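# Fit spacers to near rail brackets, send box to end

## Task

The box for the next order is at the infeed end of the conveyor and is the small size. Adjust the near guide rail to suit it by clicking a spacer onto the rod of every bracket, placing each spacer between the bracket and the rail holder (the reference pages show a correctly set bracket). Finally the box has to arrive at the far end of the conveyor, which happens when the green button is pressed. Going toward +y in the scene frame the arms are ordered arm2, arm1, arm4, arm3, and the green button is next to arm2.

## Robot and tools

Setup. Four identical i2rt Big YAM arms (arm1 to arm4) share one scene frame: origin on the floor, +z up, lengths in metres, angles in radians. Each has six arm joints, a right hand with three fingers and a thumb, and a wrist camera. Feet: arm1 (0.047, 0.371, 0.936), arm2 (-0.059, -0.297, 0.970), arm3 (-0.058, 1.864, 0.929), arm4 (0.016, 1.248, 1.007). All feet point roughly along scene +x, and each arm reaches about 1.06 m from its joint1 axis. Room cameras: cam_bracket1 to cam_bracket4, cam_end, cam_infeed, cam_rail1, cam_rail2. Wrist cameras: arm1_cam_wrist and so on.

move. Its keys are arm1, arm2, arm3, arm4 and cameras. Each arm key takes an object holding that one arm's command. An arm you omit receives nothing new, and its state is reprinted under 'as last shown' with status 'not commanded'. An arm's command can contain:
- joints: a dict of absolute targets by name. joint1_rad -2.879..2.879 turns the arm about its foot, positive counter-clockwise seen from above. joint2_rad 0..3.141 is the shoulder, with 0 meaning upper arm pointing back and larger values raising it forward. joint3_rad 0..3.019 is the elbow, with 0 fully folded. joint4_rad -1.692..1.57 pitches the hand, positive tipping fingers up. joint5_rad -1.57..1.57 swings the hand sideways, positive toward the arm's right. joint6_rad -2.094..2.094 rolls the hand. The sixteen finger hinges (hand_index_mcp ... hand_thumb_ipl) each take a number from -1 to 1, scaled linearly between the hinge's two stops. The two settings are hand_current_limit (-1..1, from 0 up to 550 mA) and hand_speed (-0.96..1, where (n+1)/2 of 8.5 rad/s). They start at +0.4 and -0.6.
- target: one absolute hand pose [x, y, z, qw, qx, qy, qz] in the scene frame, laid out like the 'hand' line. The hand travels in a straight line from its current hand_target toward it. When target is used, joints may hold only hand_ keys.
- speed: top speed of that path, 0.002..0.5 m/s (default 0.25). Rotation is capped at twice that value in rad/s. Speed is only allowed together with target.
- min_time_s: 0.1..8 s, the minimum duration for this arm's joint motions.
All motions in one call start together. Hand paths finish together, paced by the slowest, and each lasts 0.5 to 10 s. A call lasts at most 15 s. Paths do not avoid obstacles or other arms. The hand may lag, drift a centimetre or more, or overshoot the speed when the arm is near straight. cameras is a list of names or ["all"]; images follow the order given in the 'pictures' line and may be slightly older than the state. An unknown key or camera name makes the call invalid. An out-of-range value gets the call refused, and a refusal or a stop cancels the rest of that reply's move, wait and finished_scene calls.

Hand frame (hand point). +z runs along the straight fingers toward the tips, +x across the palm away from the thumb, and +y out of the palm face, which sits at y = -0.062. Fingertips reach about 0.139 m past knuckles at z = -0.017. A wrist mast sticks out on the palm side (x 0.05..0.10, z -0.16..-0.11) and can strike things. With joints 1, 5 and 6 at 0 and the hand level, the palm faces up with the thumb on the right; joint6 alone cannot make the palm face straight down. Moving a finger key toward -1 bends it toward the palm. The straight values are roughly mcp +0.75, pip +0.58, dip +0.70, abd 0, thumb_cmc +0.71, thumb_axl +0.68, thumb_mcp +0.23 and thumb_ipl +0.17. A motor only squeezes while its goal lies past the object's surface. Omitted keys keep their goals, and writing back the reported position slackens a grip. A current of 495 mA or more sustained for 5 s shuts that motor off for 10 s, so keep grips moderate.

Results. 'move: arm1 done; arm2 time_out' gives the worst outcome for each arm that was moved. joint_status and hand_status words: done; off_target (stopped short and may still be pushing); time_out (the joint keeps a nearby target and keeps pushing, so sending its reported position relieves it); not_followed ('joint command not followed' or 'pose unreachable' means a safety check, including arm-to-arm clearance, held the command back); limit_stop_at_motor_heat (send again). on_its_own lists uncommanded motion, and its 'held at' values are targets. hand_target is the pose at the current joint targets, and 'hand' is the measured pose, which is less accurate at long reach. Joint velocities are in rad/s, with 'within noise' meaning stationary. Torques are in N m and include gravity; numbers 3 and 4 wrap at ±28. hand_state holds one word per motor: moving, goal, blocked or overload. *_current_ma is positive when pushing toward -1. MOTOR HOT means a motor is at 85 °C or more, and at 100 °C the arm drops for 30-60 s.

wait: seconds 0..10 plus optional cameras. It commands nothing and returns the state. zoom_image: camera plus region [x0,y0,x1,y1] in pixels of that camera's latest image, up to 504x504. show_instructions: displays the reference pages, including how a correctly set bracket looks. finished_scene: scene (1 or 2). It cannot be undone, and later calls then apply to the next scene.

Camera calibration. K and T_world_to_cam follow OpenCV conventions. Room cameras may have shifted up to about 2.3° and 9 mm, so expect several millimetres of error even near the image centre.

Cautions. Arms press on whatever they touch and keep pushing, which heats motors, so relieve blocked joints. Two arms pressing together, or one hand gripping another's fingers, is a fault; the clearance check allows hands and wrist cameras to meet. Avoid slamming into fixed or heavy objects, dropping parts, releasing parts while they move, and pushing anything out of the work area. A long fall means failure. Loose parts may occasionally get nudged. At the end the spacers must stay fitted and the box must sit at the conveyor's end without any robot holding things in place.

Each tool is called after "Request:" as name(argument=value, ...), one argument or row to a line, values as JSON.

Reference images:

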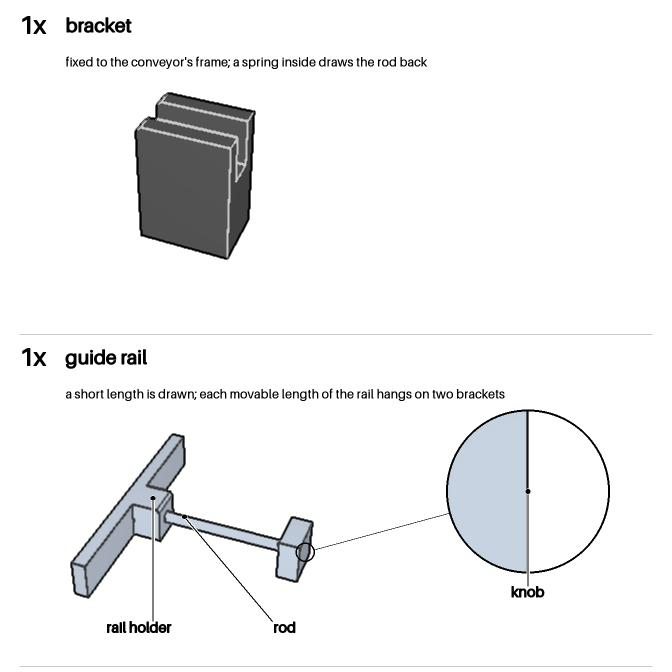

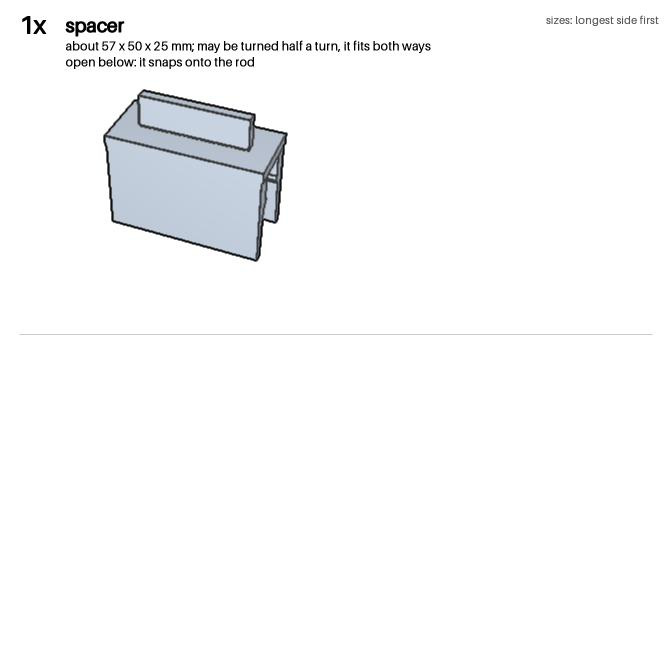

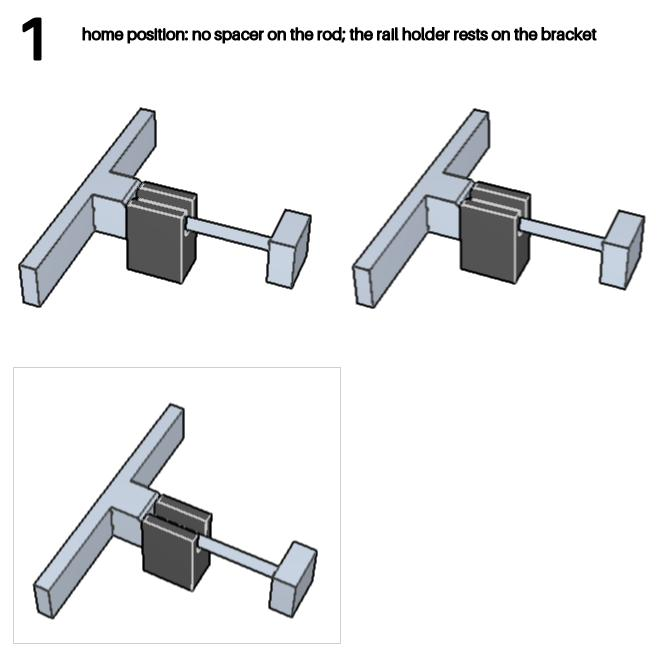

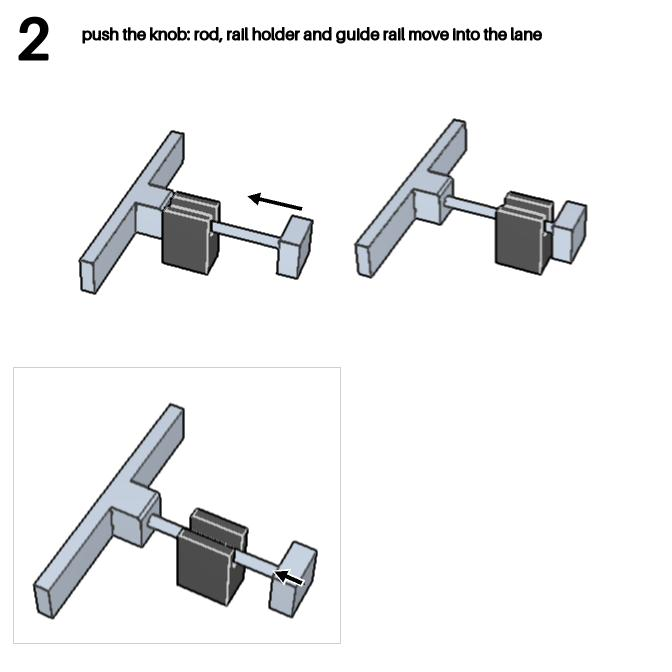

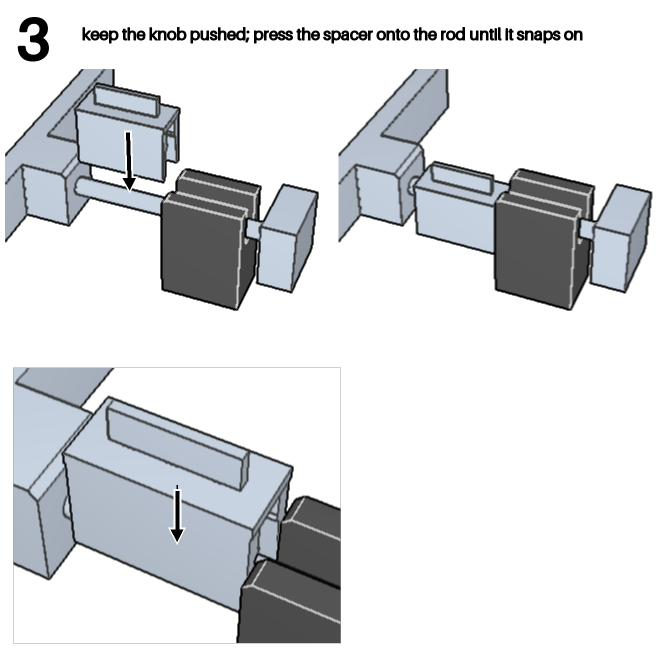

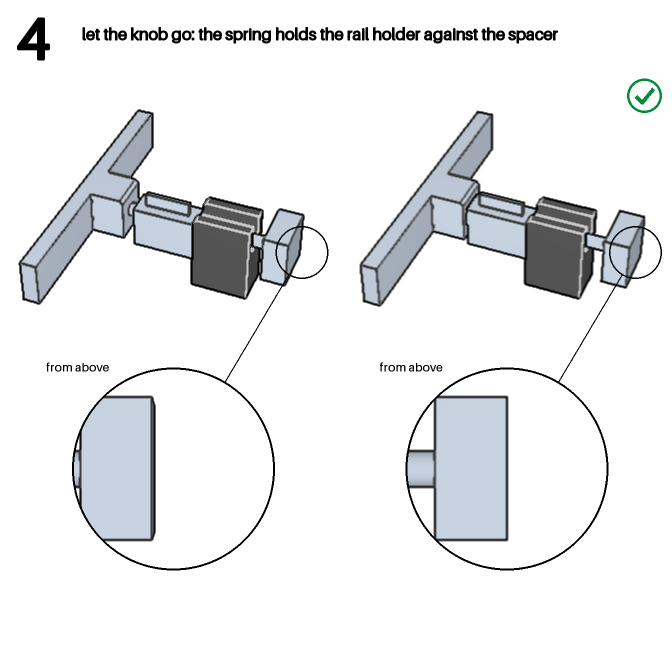

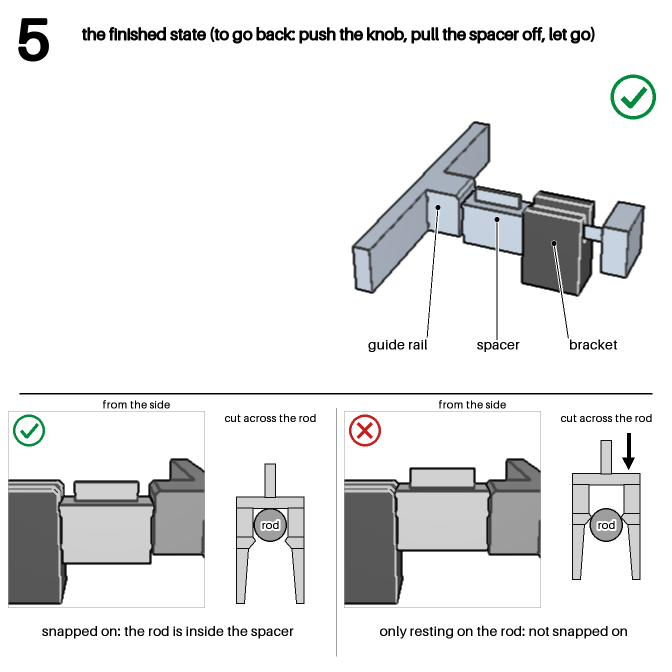

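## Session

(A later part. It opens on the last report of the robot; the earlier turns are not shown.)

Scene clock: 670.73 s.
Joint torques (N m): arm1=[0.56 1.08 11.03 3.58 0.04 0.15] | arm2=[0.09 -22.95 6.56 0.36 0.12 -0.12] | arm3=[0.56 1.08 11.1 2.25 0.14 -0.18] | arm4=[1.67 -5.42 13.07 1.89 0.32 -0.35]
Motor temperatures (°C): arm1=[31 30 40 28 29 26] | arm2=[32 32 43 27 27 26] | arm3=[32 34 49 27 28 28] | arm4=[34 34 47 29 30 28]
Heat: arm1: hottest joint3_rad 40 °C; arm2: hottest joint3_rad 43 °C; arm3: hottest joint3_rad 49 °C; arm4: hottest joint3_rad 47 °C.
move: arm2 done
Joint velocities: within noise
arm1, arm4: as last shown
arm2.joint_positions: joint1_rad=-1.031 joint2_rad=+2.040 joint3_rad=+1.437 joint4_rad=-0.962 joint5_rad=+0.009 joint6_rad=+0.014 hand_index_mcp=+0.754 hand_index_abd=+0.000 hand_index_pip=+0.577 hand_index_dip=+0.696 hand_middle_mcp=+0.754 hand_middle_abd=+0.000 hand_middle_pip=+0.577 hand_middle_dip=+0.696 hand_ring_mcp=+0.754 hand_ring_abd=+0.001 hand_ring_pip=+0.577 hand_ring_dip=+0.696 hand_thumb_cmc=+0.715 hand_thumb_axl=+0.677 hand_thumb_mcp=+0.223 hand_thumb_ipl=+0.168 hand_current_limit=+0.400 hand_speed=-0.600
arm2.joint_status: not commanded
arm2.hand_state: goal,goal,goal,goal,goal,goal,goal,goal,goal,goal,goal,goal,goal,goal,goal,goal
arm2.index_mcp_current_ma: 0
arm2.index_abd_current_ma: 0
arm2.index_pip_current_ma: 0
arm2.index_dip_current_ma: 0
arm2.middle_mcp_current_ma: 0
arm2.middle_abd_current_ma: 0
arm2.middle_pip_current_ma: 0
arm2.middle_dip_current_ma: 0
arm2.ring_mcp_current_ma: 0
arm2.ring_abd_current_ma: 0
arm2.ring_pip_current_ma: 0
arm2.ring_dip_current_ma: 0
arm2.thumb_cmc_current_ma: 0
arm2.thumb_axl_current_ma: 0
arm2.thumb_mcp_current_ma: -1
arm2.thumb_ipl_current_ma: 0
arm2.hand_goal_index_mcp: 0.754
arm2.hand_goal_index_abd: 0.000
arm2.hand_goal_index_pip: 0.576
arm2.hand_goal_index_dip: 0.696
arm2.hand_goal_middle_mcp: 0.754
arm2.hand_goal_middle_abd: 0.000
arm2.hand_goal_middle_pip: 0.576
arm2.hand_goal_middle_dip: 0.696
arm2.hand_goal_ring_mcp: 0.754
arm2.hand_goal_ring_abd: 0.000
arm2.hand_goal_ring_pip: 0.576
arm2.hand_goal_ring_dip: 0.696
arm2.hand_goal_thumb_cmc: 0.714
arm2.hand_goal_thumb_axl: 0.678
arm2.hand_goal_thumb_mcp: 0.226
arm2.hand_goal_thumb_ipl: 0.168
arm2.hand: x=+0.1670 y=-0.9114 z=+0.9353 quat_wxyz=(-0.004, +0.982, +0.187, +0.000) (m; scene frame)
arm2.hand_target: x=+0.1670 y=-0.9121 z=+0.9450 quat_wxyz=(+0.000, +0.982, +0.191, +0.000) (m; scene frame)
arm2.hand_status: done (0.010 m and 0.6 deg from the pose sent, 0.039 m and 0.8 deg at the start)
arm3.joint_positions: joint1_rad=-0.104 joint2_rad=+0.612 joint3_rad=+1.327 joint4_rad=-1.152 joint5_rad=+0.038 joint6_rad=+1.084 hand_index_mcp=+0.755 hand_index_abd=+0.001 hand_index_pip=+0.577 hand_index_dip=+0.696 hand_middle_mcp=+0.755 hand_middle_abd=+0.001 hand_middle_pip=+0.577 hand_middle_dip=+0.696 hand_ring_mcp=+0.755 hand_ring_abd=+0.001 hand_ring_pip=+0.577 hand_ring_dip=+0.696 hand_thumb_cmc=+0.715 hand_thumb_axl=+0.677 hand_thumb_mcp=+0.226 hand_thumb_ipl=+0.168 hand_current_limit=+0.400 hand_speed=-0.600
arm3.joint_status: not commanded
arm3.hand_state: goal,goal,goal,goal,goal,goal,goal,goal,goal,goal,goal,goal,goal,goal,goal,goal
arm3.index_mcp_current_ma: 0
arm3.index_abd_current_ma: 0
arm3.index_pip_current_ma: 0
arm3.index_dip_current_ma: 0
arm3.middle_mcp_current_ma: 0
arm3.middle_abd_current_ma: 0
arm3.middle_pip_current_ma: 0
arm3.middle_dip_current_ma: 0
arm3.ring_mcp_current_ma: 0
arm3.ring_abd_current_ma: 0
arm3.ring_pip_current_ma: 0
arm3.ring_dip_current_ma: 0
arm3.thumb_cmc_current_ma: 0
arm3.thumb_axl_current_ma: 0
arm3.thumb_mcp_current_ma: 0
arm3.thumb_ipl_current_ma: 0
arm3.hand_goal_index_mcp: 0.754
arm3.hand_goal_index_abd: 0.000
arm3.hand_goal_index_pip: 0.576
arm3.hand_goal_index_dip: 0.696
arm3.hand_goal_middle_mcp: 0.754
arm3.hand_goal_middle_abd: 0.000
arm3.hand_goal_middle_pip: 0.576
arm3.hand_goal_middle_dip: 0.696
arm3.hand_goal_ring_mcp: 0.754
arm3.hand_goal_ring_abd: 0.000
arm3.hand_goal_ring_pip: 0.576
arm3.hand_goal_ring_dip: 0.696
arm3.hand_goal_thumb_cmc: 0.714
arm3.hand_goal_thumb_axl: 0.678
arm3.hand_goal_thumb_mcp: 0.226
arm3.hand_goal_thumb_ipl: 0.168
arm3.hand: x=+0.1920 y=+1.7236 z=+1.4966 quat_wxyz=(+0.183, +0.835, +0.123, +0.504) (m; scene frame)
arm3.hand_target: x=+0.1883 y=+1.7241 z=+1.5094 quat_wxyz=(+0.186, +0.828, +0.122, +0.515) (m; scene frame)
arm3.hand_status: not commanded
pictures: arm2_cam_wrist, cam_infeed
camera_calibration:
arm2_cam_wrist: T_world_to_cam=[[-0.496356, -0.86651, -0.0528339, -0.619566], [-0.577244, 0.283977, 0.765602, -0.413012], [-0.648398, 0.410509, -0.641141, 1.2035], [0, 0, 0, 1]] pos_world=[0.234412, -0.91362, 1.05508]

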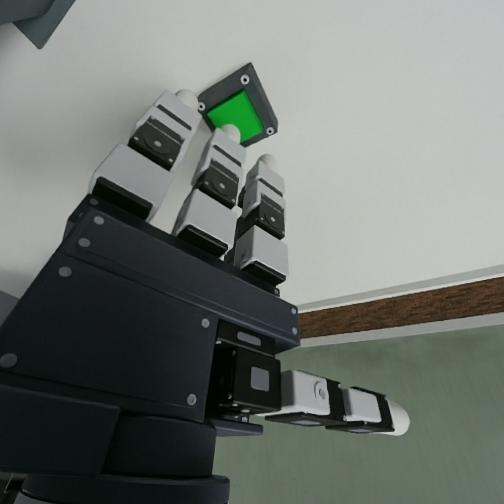

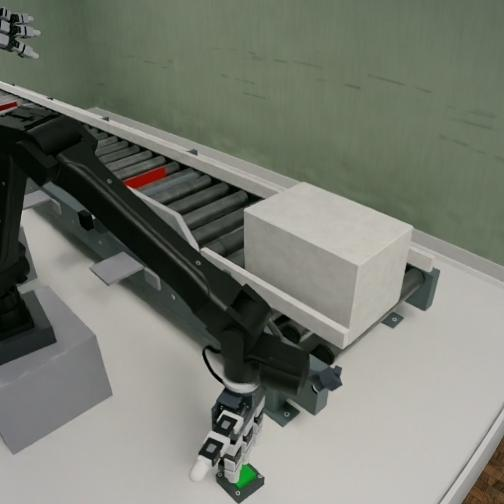

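Request:
move(
  arm2={"target":[0.167,-0.912,0.902,0,0.9815,0.191,0],"speed":0.1},
  cameras=["cam_infeed","arm2_cam_wrist"],
)

Request:
zoom_image(
  camera="cam_infeed",
  region=[140, 300, 340, 504],
)

Request:
zoom_image(
  camera="arm2_cam_wrist",
  region=[130, 60, 330, 260],
)

Scene clock: 677.43 s.
Joint torques (N m): arm1=[0.56 1.08 11.02 3.56 0.03 0.15] | arm2=[0.56 -21.07 6.68 0.96 0.09 -0.12] | arm3=[0.56 1.14 11.11 2.25 0.14 -0.18] | arm4=[1.49 -5.07 13.14 1.8 0.29 -0.31]
Motor temperatures (°C): arm1=[31 30 40 28 29 26] | arm2=[32 33 42 27 27 26] | arm3=[32 34 49 27 28 28] | arm4=[33 33 48 29 30 28]
Heat: arm1: hottest joint3_rad 40 °C; arm2: hottest joint3_rad 42 °C; arm3: hottest joint3_rad 49 °C; arm4: hottest joint3_rad 48 °C.
move: arm2 done
Joint velocities: within noise
arm1, arm3, arm4: as last shown
arm2.joint_positions: joint1_rad=-1.031 joint2_rad=+2.091 joint3_rad=+1.411 joint4_rad=-0.891 joint5_rad=+0.009 joint6_rad=+0.014 hand_index_mcp=+0.754 hand_index_abd=+0.000 hand_index_pip=+0.577 hand_index_dip=+0.696 hand_middle_mcp=+0.754 hand_middle_abd=+0.000 hand_middle_pip=+0.577 hand_middle_dip=+0.696 hand_ring_mcp=+0.754 hand_ring_abd=+0.001 hand_ring_pip=+0.577 hand_ring_dip=+0.696 hand_thumb_cmc=+0.715 hand_thumb_axl=+0.677 hand_thumb_mcp=+0.223 hand_thumb_ipl=+0.168 hand_current_limit=+0.400 hand_speed=-0.600
arm2.joint_status: not commanded
arm2.hand_state: goal,goal,goal,goal,goal,goal,goal,goal,goal,goal,goal,goal,goal,goal,goal,goal
arm2.index_mcp_current_ma: 0
arm2.index_abd_current_ma: 0
arm2.index_pip_current_ma: 0
arm2.index_dip_current_ma: 0
arm2.middle_mcp_current_ma: 0
arm2.middle_abd_current_ma: 0
arm2.middle_pip_current_ma: 0
arm2.middle_dip_current_ma: 0
arm2.ring_mcp_current_ma: 0
arm2.ring_abd_current_ma: 0
arm2.ring_pip_current_ma: 0
arm2.ring_dip_current_ma: 0
arm2.thumb_cmc_current_ma: 0
arm2.thumb_axl_current_ma: 0
arm2.thumb_mcp_current_ma: -1
arm2.thumb_ipl_current_ma: 0
arm2.hand_goal_index_mcp: 0.754
arm2.hand_goal_index_abd: 0.000
arm2.hand_goal_index_pip: 0.576
arm2.hand_goal_index_dip: 0.696
arm2.hand_goal_middle_mcp: 0.754
arm2.hand_goal_middle_abd: 0.000
arm2.hand_goal_middle_pip: 0.576
arm2.hand_goal_middle_dip: 0.696
arm2.hand_goal_ring_mcp: 0.754
arm2.hand_goal_ring_abd: 0.000
arm2.hand_goal_ring_pip: 0.576
arm2.hand_goal_ring_dip: 0.696
arm2.hand_goal_thumb_cmc: 0.714
arm2.hand_goal_thumb_axl: 0.678
arm2.hand_goal_thumb_mcp: 0.226
arm2.hand_goal_thumb_ipl: 0.168
arm2.hand: x=+0.1658 y=-0.9076 z=+0.8994 quat_wxyz=(-0.007, +0.982, +0.187, +0.000) (m; scene frame)
arm2.hand_target: x=+0.1670 y=-0.9119 z=+0.9021 quat_wxyz=(+0.000, +0.982, +0.191, +0.000) (m; scene frame)
arm2.hand_status: done (0.005 m and 0.9 deg from the pose sent, 0.033 m and 0.6 deg at the start)
pictures: arm2_cam_wrist, cam_infeed
camera_calibration:
arm2_cam_wrist: T_world_to_cam=[[-0.496438, -0.866254, -0.0561559, -0.615508], [-0.575746, 0.280157, 0.768133, -0.39328], [-0.649666, 0.413662, -0.637823, 1.17831], [0, 0, 0, 1]] pos_world=[0.233514, -0.910427, 1.01908]

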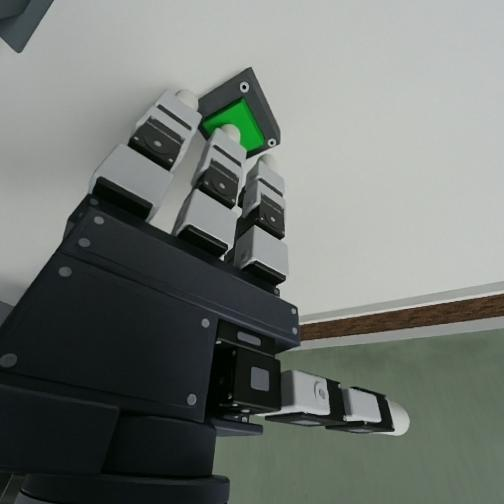

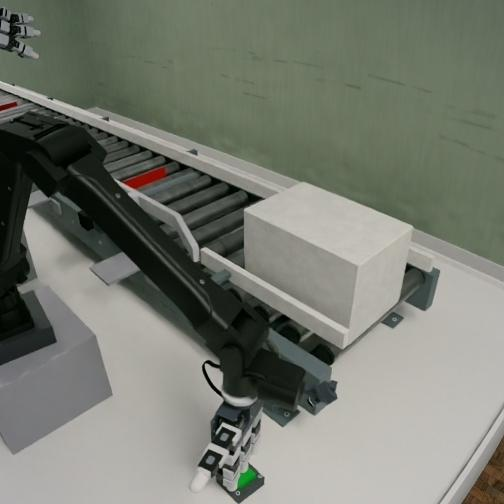

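Scaled by 2.471 from the camera's 504x504 image, which has a finer 720x720 frame.

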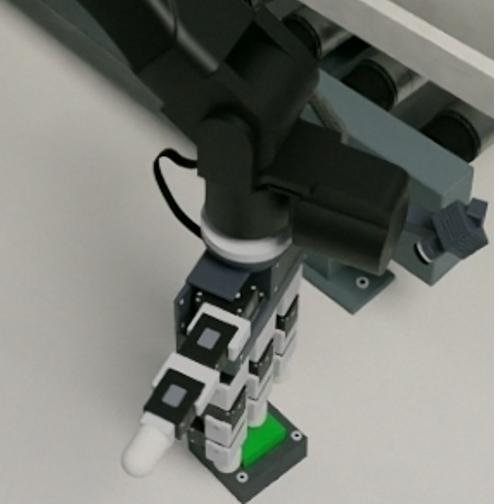

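Scaled by 2.520 from the camera's 504x504 image, which has a finer 720x720 frame.

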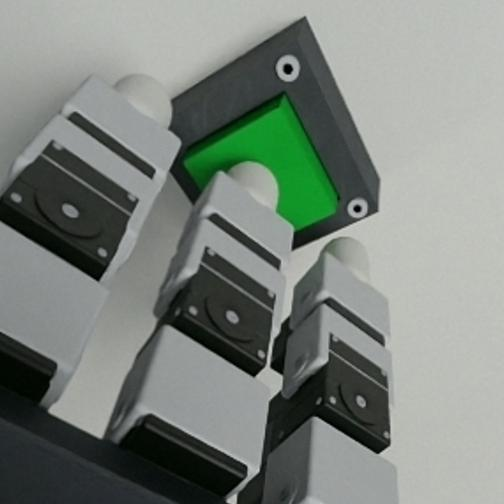

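Request:
move(
  arm2={"target":[0.167,-0.914,0.878,0,0.9815,0.191,0],"speed":0.06},
  cameras=["cam_infeed","arm2_cam_wrist"],
)

Request:
zoom_image(
  camera="cam_infeed",
  region=[140, 300, 340, 504],
)

Request:
zoom_image(
  camera="arm2_cam_wrist",
  region=[130, 60, 330, 260],
)

Scene clock: 682.37 s.
Joint torques (N m): arm1=[0.5 0.73 11 3.6 0.04 0.14] | arm2=[0.79 -19.37 6.42 1.24 0.11 -0.11] | arm3=[0.56 1.08 11.11 2.24 0.14 -0.19] | arm4=[1.61 -5.07 13.15 1.78 0.3 -0.34]
Motor temperatures (°C): arm1=[31 30 40 28 29 26] | arm2=[32 33 42 27 27 26] | arm3=[32 34 49 27 28 28] | arm4=[33 33 48 29 30 28]
Heat: arm1: hottest joint3_rad 40 °C; arm2: hottest joint3_rad 42 °C; arm3: hottest joint3_rad 49 °C; arm4: hottest joint3_rad 48 °C.
move: arm2 off_target
Joint velocities: within noise
arm1, arm3, arm4: as last shown
arm2.joint_positions: joint1_rad=-1.031 joint2_rad=+2.110 joint3_rad=+1.411 joint4_rad=-0.853 joint5_rad=+0.009 joint6_rad=+0.014 hand_index_mcp=+0.754 hand_index_abd=+0.000 hand_index_pip=+0.577 hand_index_dip=+0.696 hand_middle_mcp=+0.762 hand_middle_abd=+0.001 hand_middle_pip=+0.582 hand_middle_dip=+0.698 hand_ring_mcp=+0.754 hand_ring_abd=+0.001 hand_ring_pip=+0.577 hand_ring_dip=+0.696 hand_thumb_cmc=+0.715 hand_thumb_axl=+0.677 hand_thumb_mcp=+0.223 hand_thumb_ipl=+0.168 hand_current_limit=+0.400 hand_speed=-0.600
arm2.joint_status: not commanded
arm2.hand_state: goal,goal,goal,goal,goal,goal,goal,goal,goal,goal,goal,goal,goal,goal,goal,goal
arm2.index_mcp_current_ma: 0
arm2.index_abd_current_ma: 0
arm2.index_pip_current_ma: 0
arm2.index_dip_current_ma: 0
arm2.middle_mcp_current_ma: 3
arm2.middle_abd_current_ma: 0
arm2.middle_pip_current_ma: 1
arm2.middle_dip_current_ma: 0
arm2.ring_mcp_current_ma: 0
arm2.ring_abd_current_ma: 0
arm2.ring_pip_current_ma: 0
arm2.ring_dip_current_ma: 0
arm2.thumb_cmc_current_ma: 0
arm2.thumb_axl_current_ma: 0
arm2.thumb_mcp_current_ma: -1
arm2.thumb_ipl_current_ma: 0
arm2.hand_goal_index_mcp: 0.754
arm2.hand_goal_index_abd: 0.000
arm2.hand_goal_index_pip: 0.576
arm2.hand_goal_index_dip: 0.696
arm2.hand_goal_middle_mcp: 0.754
arm2.hand_goal_middle_abd: 0.000
arm2.hand_goal_middle_pip: 0.576
arm2.hand_goal_middle_dip: 0.696
arm2.hand_goal_ring_mcp: 0.754
arm2.hand_goal_ring_abd: 0.000
arm2.hand_goal_ring_pip: 0.576
arm2.hand_goal_ring_dip: 0.696
arm2.hand_goal_thumb_cmc: 0.714
arm2.hand_goal_thumb_axl: 0.678
arm2.hand_goal_thumb_mcp: 0.226
arm2.hand_goal_thumb_ipl: 0.168
arm2.hand: x=+0.1681 y=-0.9127 z=+0.8906 quat_wxyz=(+0.003, +0.982, +0.187, +0.002) (m; scene frame)
arm2.hand_target: x=+0.1668 y=-0.9136 z=+0.8781 quat_wxyz=(+0.000, +0.982, +0.191, +0.000) (m; scene frame)
arm2.hand_status: off_target (0.013 m and 0.6 deg from the pose sent, 0.022 m and 0.9 deg at the start)
pictures: arm2_cam_wrist, cam_infeed
camera_calibration:
arm2_cam_wrist: T_world_to_cam=[[-0.496223, -0.867067, -0.0442382, -0.630751], [-0.581336, 0.29399, 0.758696, -0.361849], [-0.644834, 0.4022, -0.649942, 1.17573], [0, 0, 0, 1]] pos_world=[0.234805, -0.913404, 1.01079]

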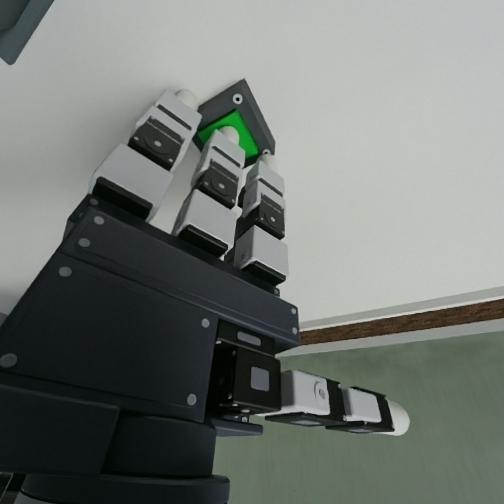

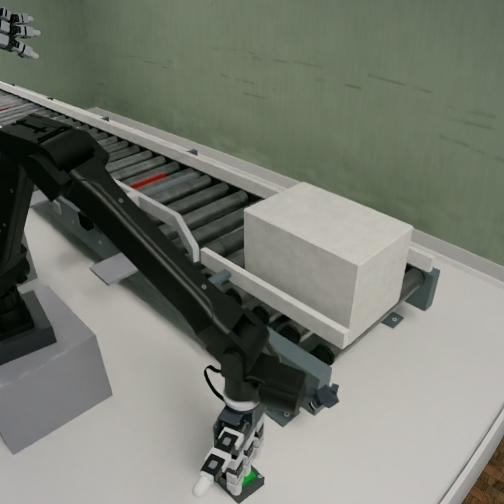

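Scaled by 2.471 from the camera's 504x504 image, which has a finer 720x720 frame.

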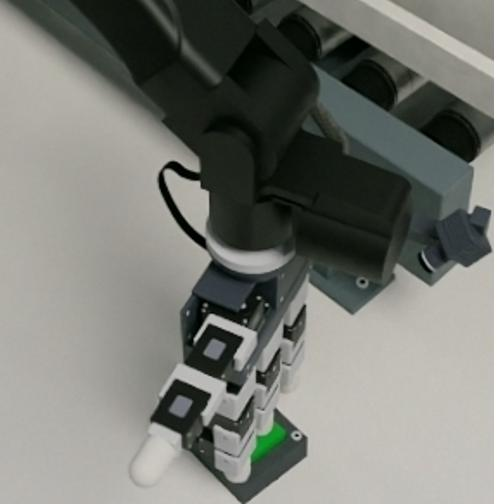

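Scaled by 2.520 from the camera's 504x504 image, which has a finer 720x720 frame.

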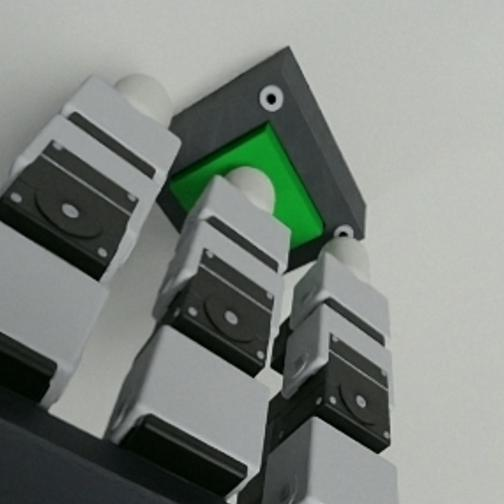

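Request:
move(
  arm2={"target":[0.165,-0.90,0.95,0,0.9815,0.191,0],"speed":0.15},
  cameras=["cam_infeed","cam_rail1","cam_rail2","cam_end"],
)

Request:
wait(
  seconds=5,
  cameras=["cam_infeed","cam_rail1","cam_rail2","cam_end"],
)

Scene clock: 685.77 s.
Joint torques (N m): arm1=[0.56 1.26 11.03 3.58 0.05 0.14] | arm2=[1.26 -21.66 6.75 0.27 0.11 -0.08] | arm3=[0.5 1.08 11.11 2.24 0.14 -0.19] | arm4=[1.67 -5.07 13.08 1.83 0.3 -0.35]
Motor temperatures (°C): arm1=[31 30 40 28 29 26] | arm2=[32 34 42 27 27 26] | arm3=[32 34 49 27 28 28] | arm4=[33 33 48 29 30 28]
Heat: arm1: hottest joint3_rad 40 °C; arm2: hottest joint3_rad 42 °C; arm3: hottest joint3_rad 49 °C; arm4: hottest joint3_rad 48 °C.
move: arm2 done
Joint velocities: within noise
arm1, arm3: as last shown
arm2.joint_positions: joint1_rad=-1.031 joint2_rad=+2.006 joint3_rad=+1.394 joint4_rad=-0.955 joint5_rad=+0.009 joint6_rad=+0.014 hand_index_mcp=+0.754 hand_index_abd=+0.000 hand_index_pip=+0.577 hand_index_dip=+0.696 hand_middle_mcp=+0.749 hand_middle_abd=+0.001 hand_middle_pip=+0.573 hand_middle_dip=+0.695 hand_ring_mcp=+0.754 hand_ring_abd=+0.001 hand_ring_pip=+0.577 hand_ring_dip=+0.696 hand_thumb_cmc=+0.715 hand_thumb_axl=+0.677 hand_thumb_mcp=+0.223 hand_thumb_ipl=+0.168 hand_current_limit=+0.400 hand_speed=-0.600
arm2.joint_status: not commanded
arm2.hand_state: goal,goal,goal,goal,goal,goal,goal,goal,goal,goal,goal,goal,goal,goal,goal,goal
arm2.index_mcp_current_ma: 0
arm2.index_abd_current_ma: 0
arm2.index_pip_current_ma: 0
arm2.index_dip_current_ma: 0
arm2.middle_mcp_current_ma: -1
arm2.middle_abd_current_ma: 0
arm2.middle_pip_current_ma: -1
arm2.middle_dip_current_ma: 0
arm2.ring_mcp_current_ma: 0
arm2.ring_abd_current_ma: 0
arm2.ring_pip_current_ma: 0
arm2.ring_dip_current_ma: 0
arm2.thumb_cmc_current_ma: 0
arm2.thumb_axl_current_ma: 0
arm2.thumb_mcp_current_ma: -1
arm2.thumb_ipl_current_ma: 0
arm2.hand_goal_index_mcp: 0.754
arm2.hand_goal_index_abd: 0.000
arm2.hand_goal_index_pip: 0.576
arm2.hand_goal_index_dip: 0.696
arm2.hand_goal_middle_mcp: 0.754
arm2.hand_goal_middle_abd: 0.000
arm2.hand_goal_middle_pip: 0.576
arm2.hand_goal_middle_dip: 0.696
arm2.hand_goal_ring_mcp: 0.754
arm2.hand_goal_ring_abd: 0.000
arm2.hand_goal_ring_pip: 0.576
arm2.hand_goal_ring_dip: 0.696
arm2.hand_goal_thumb_cmc: 0.714
arm2.hand_goal_thumb_axl: 0.678
arm2.hand_goal_thumb_mcp: 0.226
arm2.hand_goal_thumb_ipl: 0.168
arm2.hand: x=+0.1620 y=-0.8996 z=+0.9404 quat_wxyz=(-0.005, +0.982, +0.187, +0.000) (m; scene frame)
arm2.hand_target: x=+0.1650 y=-0.9000 z=+0.9499 quat_wxyz=(+0.000, +0.982, +0.191, +0.000) (m; scene frame)
arm2.hand_status: done (0.010 m and 0.7 deg from the pose sent, 0.061 m and 0.6 deg at the start)
arm4.joint_positions: joint1_rad=-0.613 joint2_rad=+0.892 joint3_rad=+1.247 joint4_rad=-0.891 joint5_rad=-0.002 joint6_rad=+1.162 hand_index_mcp=-0.419 hand_index_abd=+0.001 hand_index_pip=-0.670 hand_index_dip=-0.172 hand_middle_mcp=-0.418 hand_middle_abd=+0.004 hand_middle_pip=-0.671 hand_middle_dip=-0.171 hand_ring_mcp=-0.418 hand_ring_abd=+0.195 hand_ring_pip=-0.670 hand_ring_dip=-0.172 hand_thumb_cmc=+0.715 hand_thumb_axl=+0.678 hand_thumb_mcp=-0.441 hand_thumb_ipl=-0.153 hand_current_limit=+0.400 hand_speed=-0.600
arm4.joint_status: not commanded
arm4.hand_state: goal,goal,goal,goal,goal,goal,goal,goal,goal,overload,goal,goal,goal,goal,goal,goal
arm4.index_mcp_current_ma: 3
arm4.index_abd_current_ma: 2
arm4.index_pip_current_ma: -1
arm4.index_dip_current_ma: 6
arm4.middle_mcp_current_ma: 5
arm4.middle_abd_current_ma: 8
arm4.middle_pip_current_ma: -1
arm4.middle_dip_current_ma: 7
arm4.ring_mcp_current_ma: 4
arm4.ring_abd_current_ma: 0
arm4.ring_pip_current_ma: 1
arm4.ring_dip_current_ma: 6
arm4.thumb_cmc_current_ma: 2
arm4.thumb_axl_current_ma: 0
arm4.thumb_mcp_current_ma: 29
arm4.thumb_ipl_current_ma: 12
arm4.hand_goal_index_mcp: -0.420
arm4.hand_goal_index_abd: 0.000
arm4.hand_goal_index_pip: -0.670
arm4.hand_goal_index_dip: -0.174
arm4.hand_goal_middle_mcp: -0.420
arm4.hand_goal_middle_abd: 0.000
arm4.hand_goal_middle_pip: -0.670
arm4.hand_goal_middle_dip: -0.174
arm4.hand_goal_ring_mcp: -0.420
arm4.hand_goal_ring_abd: 0.000
arm4.hand_goal_ring_pip: -0.670
arm4.hand_goal_ring_dip: -0.174
arm4.hand_goal_thumb_cmc: 0.714
arm4.hand_goal_thumb_axl: 0.678
arm4.hand_goal_thumb_mcp: -0.448
arm4.hand_goal_thumb_ipl: -0.156
arm4.hand: x=+0.3434 y=+0.9761 z=+1.4907 quat_wxyz=(+0.208, +0.869, -0.032, +0.448) (m; scene frame)
arm4.hand_target: x=+0.3473 y=+0.9799 z=+1.5175 quat_wxyz=(+0.216, +0.860, -0.021, +0.462) (m; scene frame)
arm4.hand_status: not commanded
pictures: cam_end, cam_infeed, cam_rail1, cam_rail2

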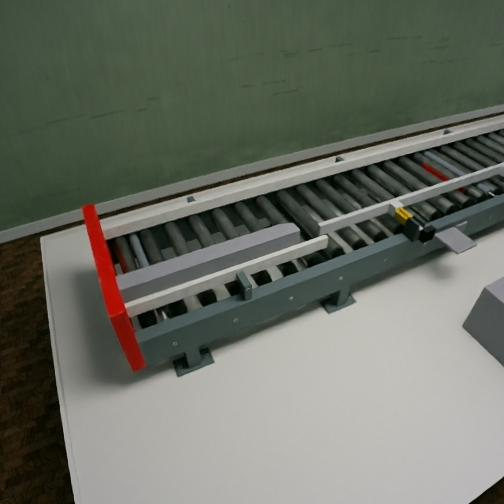

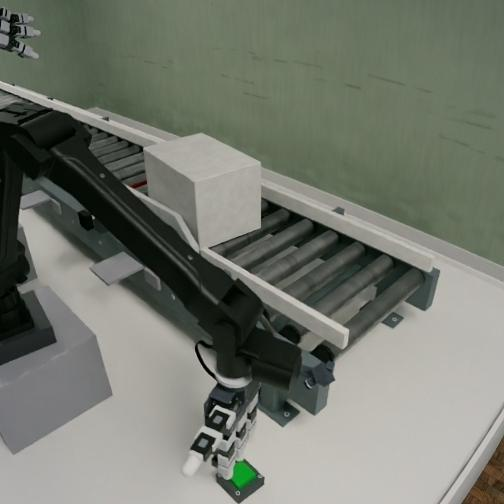

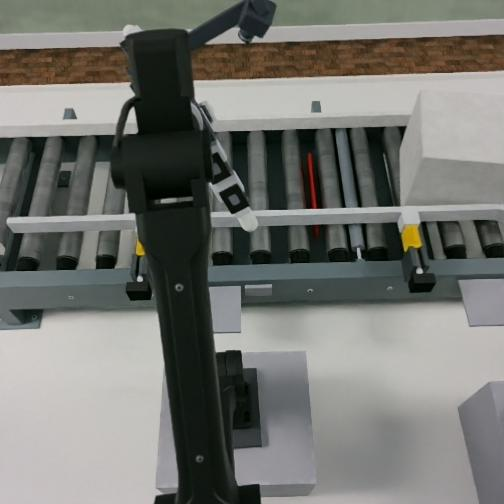

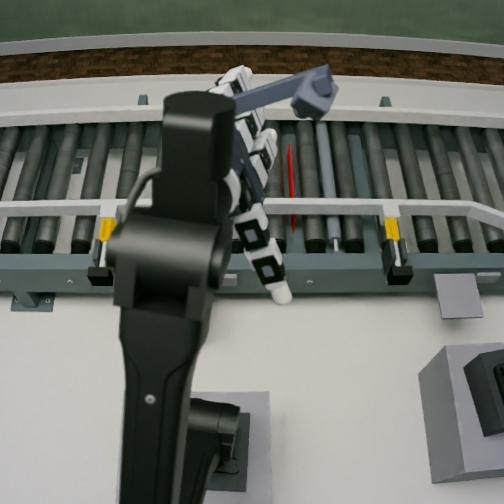

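Scene clock: 690.77 s.
Joint torques (N m): arm1=[0.5 1.26 11.02 3.58 0.03 0.15] | arm2=[0.62 -21.54 6.8 0.27 0.11 -0.05] | arm3=[0.56 1.08 11.12 2.25 0.14 -0.18] | arm4=[1.9 -5.42 13.05 1.74 0.3 -0.34]
Motor temperatures (°C): arm1=[31 30 40 28 29 26] | arm2=[32 33 42 27 27 26] | arm3=[32 34 49 27 28 28] | arm4=[33 32 49 29 30 28]
Heat: arm1: hottest joint3_rad 40 °C; arm2: hottest joint3_rad 42 °C; arm3: hottest joint3_rad 49 °C; arm4: hottest joint3_rad 49 °C.
Joint velocities: within noise
arm1.joint_positions: joint1_rad=+0.046 joint2_rad=+0.623 joint3_rad=+1.380 joint4_rad=-1.241 joint5_rad=-0.015 joint6_rad=+1.150 hand_index_mcp=+0.755 hand_index_abd=+0.200 hand_index_pip=+0.578 hand_index_dip=+0.695 hand_middle_mcp=+0.754 hand_middle_abd=-0.196 hand_middle_pip=+0.576 hand_middle_dip=+0.694 hand_ring_mcp=+0.999 hand_ring_abd=-0.395 hand_ring_pip=+0.576 hand_ring_dip=+0.694 hand_thumb_cmc=+0.715 hand_thumb_axl=+0.677 hand_thumb_mcp=+0.223 hand_thumb_ipl=+0.168 hand_current_limit=+0.400 hand_speed=-0.600
arm1.joint_status: not commanded
arm1.hand_state: goal,goal,goal,goal,goal,goal,goal,goal,goal,goal,goal,goal,goal,goal,goal,goal
arm1.index_mcp_current_ma: 0
arm1.index_abd_current_ma: 0
arm1.index_pip_current_ma: 0
arm1.index_dip_current_ma: 0
arm1.middle_mcp_current_ma: 0
arm1.middle_abd_current_ma: 0
arm1.middle_pip_current_ma: 0
arm1.middle_dip_current_ma: 0
arm1.ring_mcp_current_ma: 0
arm1.ring_abd_current_ma: 0
arm1.ring_pip_current_ma: 0
arm1.ring_dip_current_ma: 0
arm1.thumb_cmc_current_ma: 0
arm1.thumb_axl_current_ma: 0
arm1.thumb_mcp_current_ma: 0
arm1.thumb_ipl_current_ma: 0
arm1.hand_goal_index_mcp: 0.754
arm1.hand_goal_index_abd: 0.200
arm1.hand_goal_index_pip: 0.578
arm1.hand_goal_index_dip: 0.696
arm1.hand_goal_middle_mcp: 0.754
arm1.hand_goal_middle_abd: -0.200
arm1.hand_goal_middle_pip: 0.578
arm1.hand_goal_middle_dip: 0.696
arm1.hand_goal_ring_mcp: 1.000
arm1.hand_goal_ring_abd: -0.400
arm1.hand_goal_ring_pip: 0.578
arm1.hand_goal_ring_dip: 0.696
arm1.hand_goal_thumb_cmc: 0.714
arm1.hand_goal_thumb_axl: 0.678
arm1.hand_goal_thumb_mcp: 0.226
arm1.hand_goal_thumb_ipl: 0.168
arm1.hand: x=+0.3168 y=+0.3086 z=+1.4990 quat_wxyz=(+0.077, +0.830, +0.220, +0.508) (m; scene frame)
arm1.hand_target: x=+0.3141 y=+0.3067 z=+1.5157 quat_wxyz=(+0.077, +0.820, +0.208, +0.527) (m; scene frame)
arm1.hand_status: not commanded
arm2.joint_positions: joint1_rad=-1.031 joint2_rad=+2.006 joint3_rad=+1.394 joint4_rad=-0.955 joint5_rad=+0.009 joint6_rad=+0.014 hand_index_mcp=+0.754 hand_index_abd=+0.000 hand_index_pip=+0.577 hand_index_dip=+0.696 hand_middle_mcp=+0.749 hand_middle_abd=+0.001 hand_middle_pip=+0.573 hand_middle_dip=+0.695 hand_ring_mcp=+0.754 hand_ring_abd=+0.001 hand_ring_pip=+0.577 hand_ring_dip=+0.696 hand_thumb_cmc=+0.715 hand_thumb_axl=+0.677 hand_thumb_mcp=+0.223 hand_thumb_ipl=+0.168 hand_current_limit=+0.400 hand_speed=-0.600
arm2.joint_status: not commanded
arm2.hand_state: goal,goal,goal,goal,goal,goal,goal,goal,goal,goal,goal,goal,goal,goal,goal,goal
arm2.index_mcp_current_ma: 0
arm2.index_abd_current_ma: 0
arm2.index_pip_current_ma: 0
arm2.index_dip_current_ma: 0
arm2.middle_mcp_current_ma: -1
arm2.middle_abd_current_ma: 0
arm2.middle_pip_current_ma: -1
arm2.middle_dip_current_ma: 0
arm2.ring_mcp_current_ma: 0
arm2.ring_abd_current_ma: 0
arm2.ring_pip_current_ma: 0
arm2.ring_dip_current_ma: 0
arm2.thumb_cmc_current_ma: 0
arm2.thumb_axl_current_ma: 0
arm2.thumb_mcp_current_ma: -1
arm2.thumb_ipl_current_ma: 0
arm2.hand_goal_index_mcp: 0.754
arm2.hand_goal_index_abd: 0.000
arm2.hand_goal_index_pip: 0.576
arm2.hand_goal_index_dip: 0.696
arm2.hand_goal_middle_mcp: 0.754
arm2.hand_goal_middle_abd: 0.000
arm2.hand_goal_middle_pip: 0.576
arm2.hand_goal_middle_dip: 0.696
arm2.hand_goal_ring_mcp: 0.754
arm2.hand_goal_ring_abd: 0.000
arm2.hand_goal_ring_pip: 0.576
arm2.hand_goal_ring_dip: 0.696
arm2.hand_goal_thumb_cmc: 0.714
arm2.hand_goal_thumb_axl: 0.678
arm2.hand_goal_thumb_mcp: 0.226
arm2.hand_goal_thumb_ipl: 0.168
arm2.hand: x=+0.1620 y=-0.8996 z=+0.9404 quat_wxyz=(-0.005, +0.982, +0.187, +0.000) (m; scene frame)
arm2.hand_target: x=+0.1650 y=-0.9000 z=+0.9499 quat_wxyz=(+0.000, +0.982, +0.191, +0.000) (m; scene frame)
arm2.hand_status: done (0.010 m and 0.7 deg from the pose sent, 0.061 m and 0.6 deg at the start)
arm3.joint_positions: joint1_rad=-0.104 joint2_rad=+0.612 joint3_rad=+1.327 joint4_rad=-1.152 joint5_rad=+0.038 joint6_rad=+1.084 hand_index_mcp=+0.755 hand_index_abd=+0.001 hand_index_pip=+0.577 hand_index_dip=+0.696 hand_middle_mcp=+0.755 hand_middle_abd=+0.001 hand_middle_pip=+0.577 hand_middle_dip=+0.696 hand_ring_mcp=+0.755 hand_ring_abd=+0.001 hand_ring_pip=+0.577 hand_ring_dip=+0.696 hand_thumb_cmc=+0.715 hand_thumb_axl=+0.677 hand_thumb_mcp=+0.226 hand_thumb_ipl=+0.168 hand_current_limit=+0.400 hand_speed=-0.600
arm3.joint_status: not commanded
arm3.hand_state: goal,goal,goal,goal,goal,goal,goal,goal,goal,goal,goal,goal,goal,goal,goal,goal
arm3.index_mcp_current_ma: 0
arm3.index_abd_current_ma: 0
arm3.index_pip_current_ma: 0
arm3.index_dip_current_ma: 0
arm3.middle_mcp_current_ma: 0
arm3.middle_abd_current_ma: 0
arm3.middle_pip_current_ma: 0
arm3.middle_dip_current_ma: 0
arm3.ring_mcp_current_ma: 0
arm3.ring_abd_current_ma: 0
arm3.ring_pip_current_ma: 0
arm3.ring_dip_current_ma: 0
arm3.thumb_cmc_current_ma: 0
arm3.thumb_axl_current_ma: 0
arm3.thumb_mcp_current_ma: 0
arm3.thumb_ipl_current_ma: 0
arm3.hand_goal_index_mcp: 0.754
arm3.hand_goal_index_abd: 0.000
arm3.hand_goal_index_pip: 0.576
arm3.hand_goal_index_dip: 0.696
arm3.hand_goal_middle_mcp: 0.754
arm3.hand_goal_middle_abd: 0.000
arm3.hand_goal_middle_pip: 0.576
arm3.hand_goal_middle_dip: 0.696
arm3.hand_goal_ring_mcp: 0.754
arm3.hand_goal_ring_abd: 0.000
arm3.hand_goal_ring_pip: 0.576
arm3.hand_goal_ring_dip: 0.696
arm3.hand_goal_thumb_cmc: 0.714
arm3.hand_goal_thumb_axl: 0.678
arm3.hand_goal_thumb_mcp: 0.226
arm3.hand_goal_thumb_ipl: 0.168
arm3.hand: x=+0.1920 y=+1.7236 z=+1.4966 quat_wxyz=(+0.183, +0.835, +0.123, +0.504) (m; scene frame)
arm3.hand_target: x=+0.1883 y=+1.7241 z=+1.5094 quat_wxyz=(+0.186, +0.828, +0.122, +0.515) (m; scene frame)
arm3.hand_status: not commanded
arm4.joint_positions: joint1_rad=-0.613 joint2_rad=+0.892 joint3_rad=+1.247 joint4_rad=-0.891 joint5_rad=-0.002 joint6_rad=+1.162 hand_index_mcp=-0.419 hand_index_abd=+0.001 hand_index_pip=-0.670 hand_index_dip=-0.172 hand_middle_mcp=-0.418 hand_middle_abd=+0.004 hand_middle_pip=-0.671 hand_middle_dip=-0.171 hand_ring_mcp=-0.418 hand_ring_abd=+0.195 hand_ring_pip=-0.670 hand_ring_dip=-0.172 hand_thumb_cmc=+0.715 hand_thumb_axl=+0.678 hand_thumb_mcp=-0.441 hand_thumb_ipl=-0.153 hand_current_limit=+0.400 hand_speed=-0.600
arm4.joint_status: not commanded
arm4.hand_state: goal,goal,goal,goal,goal,goal,goal,goal,goal,overload,goal,goal,goal,goal,goal,goal
arm4.index_mcp_current_ma: 3
arm4.index_abd_current_ma: 2
arm4.index_pip_current_ma: -1
arm4.index_dip_current_ma: 6
arm4.middle_mcp_current_ma: 5
arm4.middle_abd_current_ma: 8
arm4.middle_pip_current_ma: -1
arm4.middle_dip_current_ma: 7
arm4.ring_mcp_current_ma: 4
arm4.ring_abd_current_ma: 0
arm4.ring_pip_current_ma: 1
arm4.ring_dip_current_ma: 6
arm4.thumb_cmc_current_ma: 2
arm4.thumb_axl_current_ma: 0
arm4.thumb_mcp_current_ma: 29
arm4.thumb_ipl_current_ma: 12
arm4.hand_goal_index_mcp: -0.420
arm4.hand_goal_index_abd: 0.000
arm4.hand_goal_index_pip: -0.670
arm4.hand_goal_index_dip: -0.174
arm4.hand_goal_middle_mcp: -0.420
arm4.hand_goal_middle_abd: 0.000
arm4.hand_goal_middle_pip: -0.670
arm4.hand_goal_middle_dip: -0.174
arm4.hand_goal_ring_mcp: -0.420
arm4.hand_goal_ring_abd: 0.000
arm4.hand_goal_ring_pip: -0.670
arm4.hand_goal_ring_dip: -0.174
arm4.hand_goal_thumb_cmc: 0.714
arm4.hand_goal_thumb_axl: 0.678
arm4.hand_goal_thumb_mcp: -0.448
arm4.hand_goal_thumb_ipl: -0.156
arm4.hand: x=+0.3434 y=+0.9761 z=+1.4907 quat_wxyz=(+0.208, +0.869, -0.032, +0.448) (m; scene frame)
arm4.hand_target: x=+0.3473 y=+0.9799 z=+1.5175 quat_wxyz=(+0.216, +0.860, -0.021, +0.462) (m; scene frame)
arm4.hand_status: not commanded
wait: 5.00 s; at rest by 0.27 s
pictures: cam_end, cam_infeed, cam_rail1, cam_rail2

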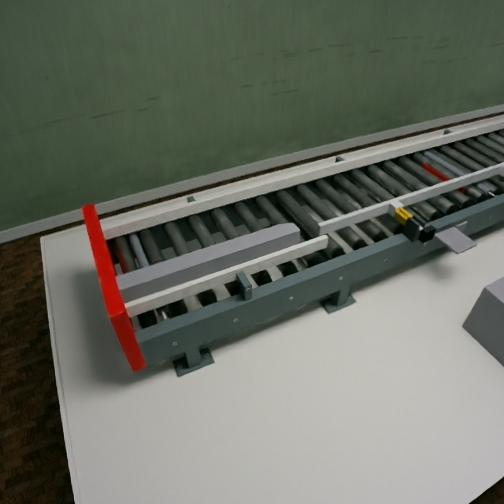

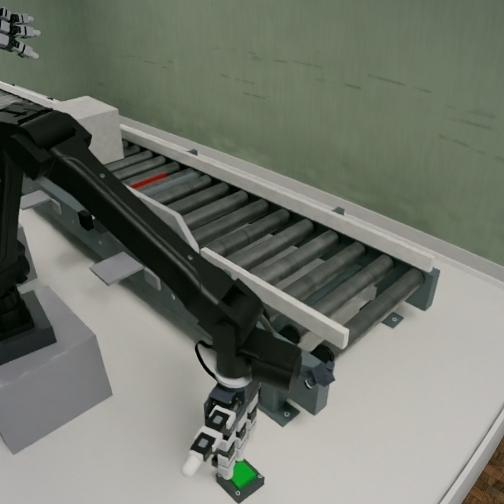

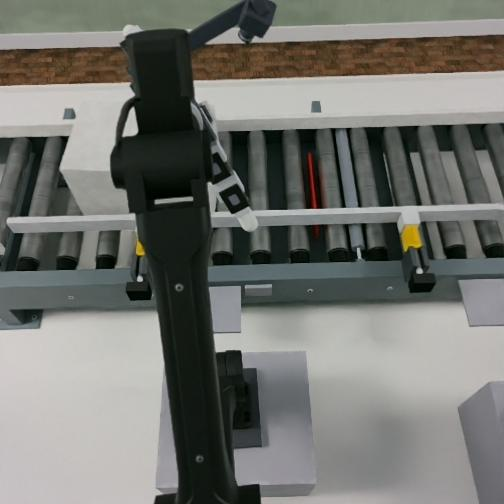

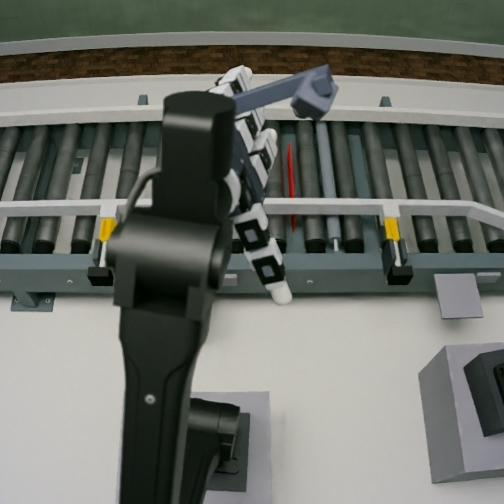

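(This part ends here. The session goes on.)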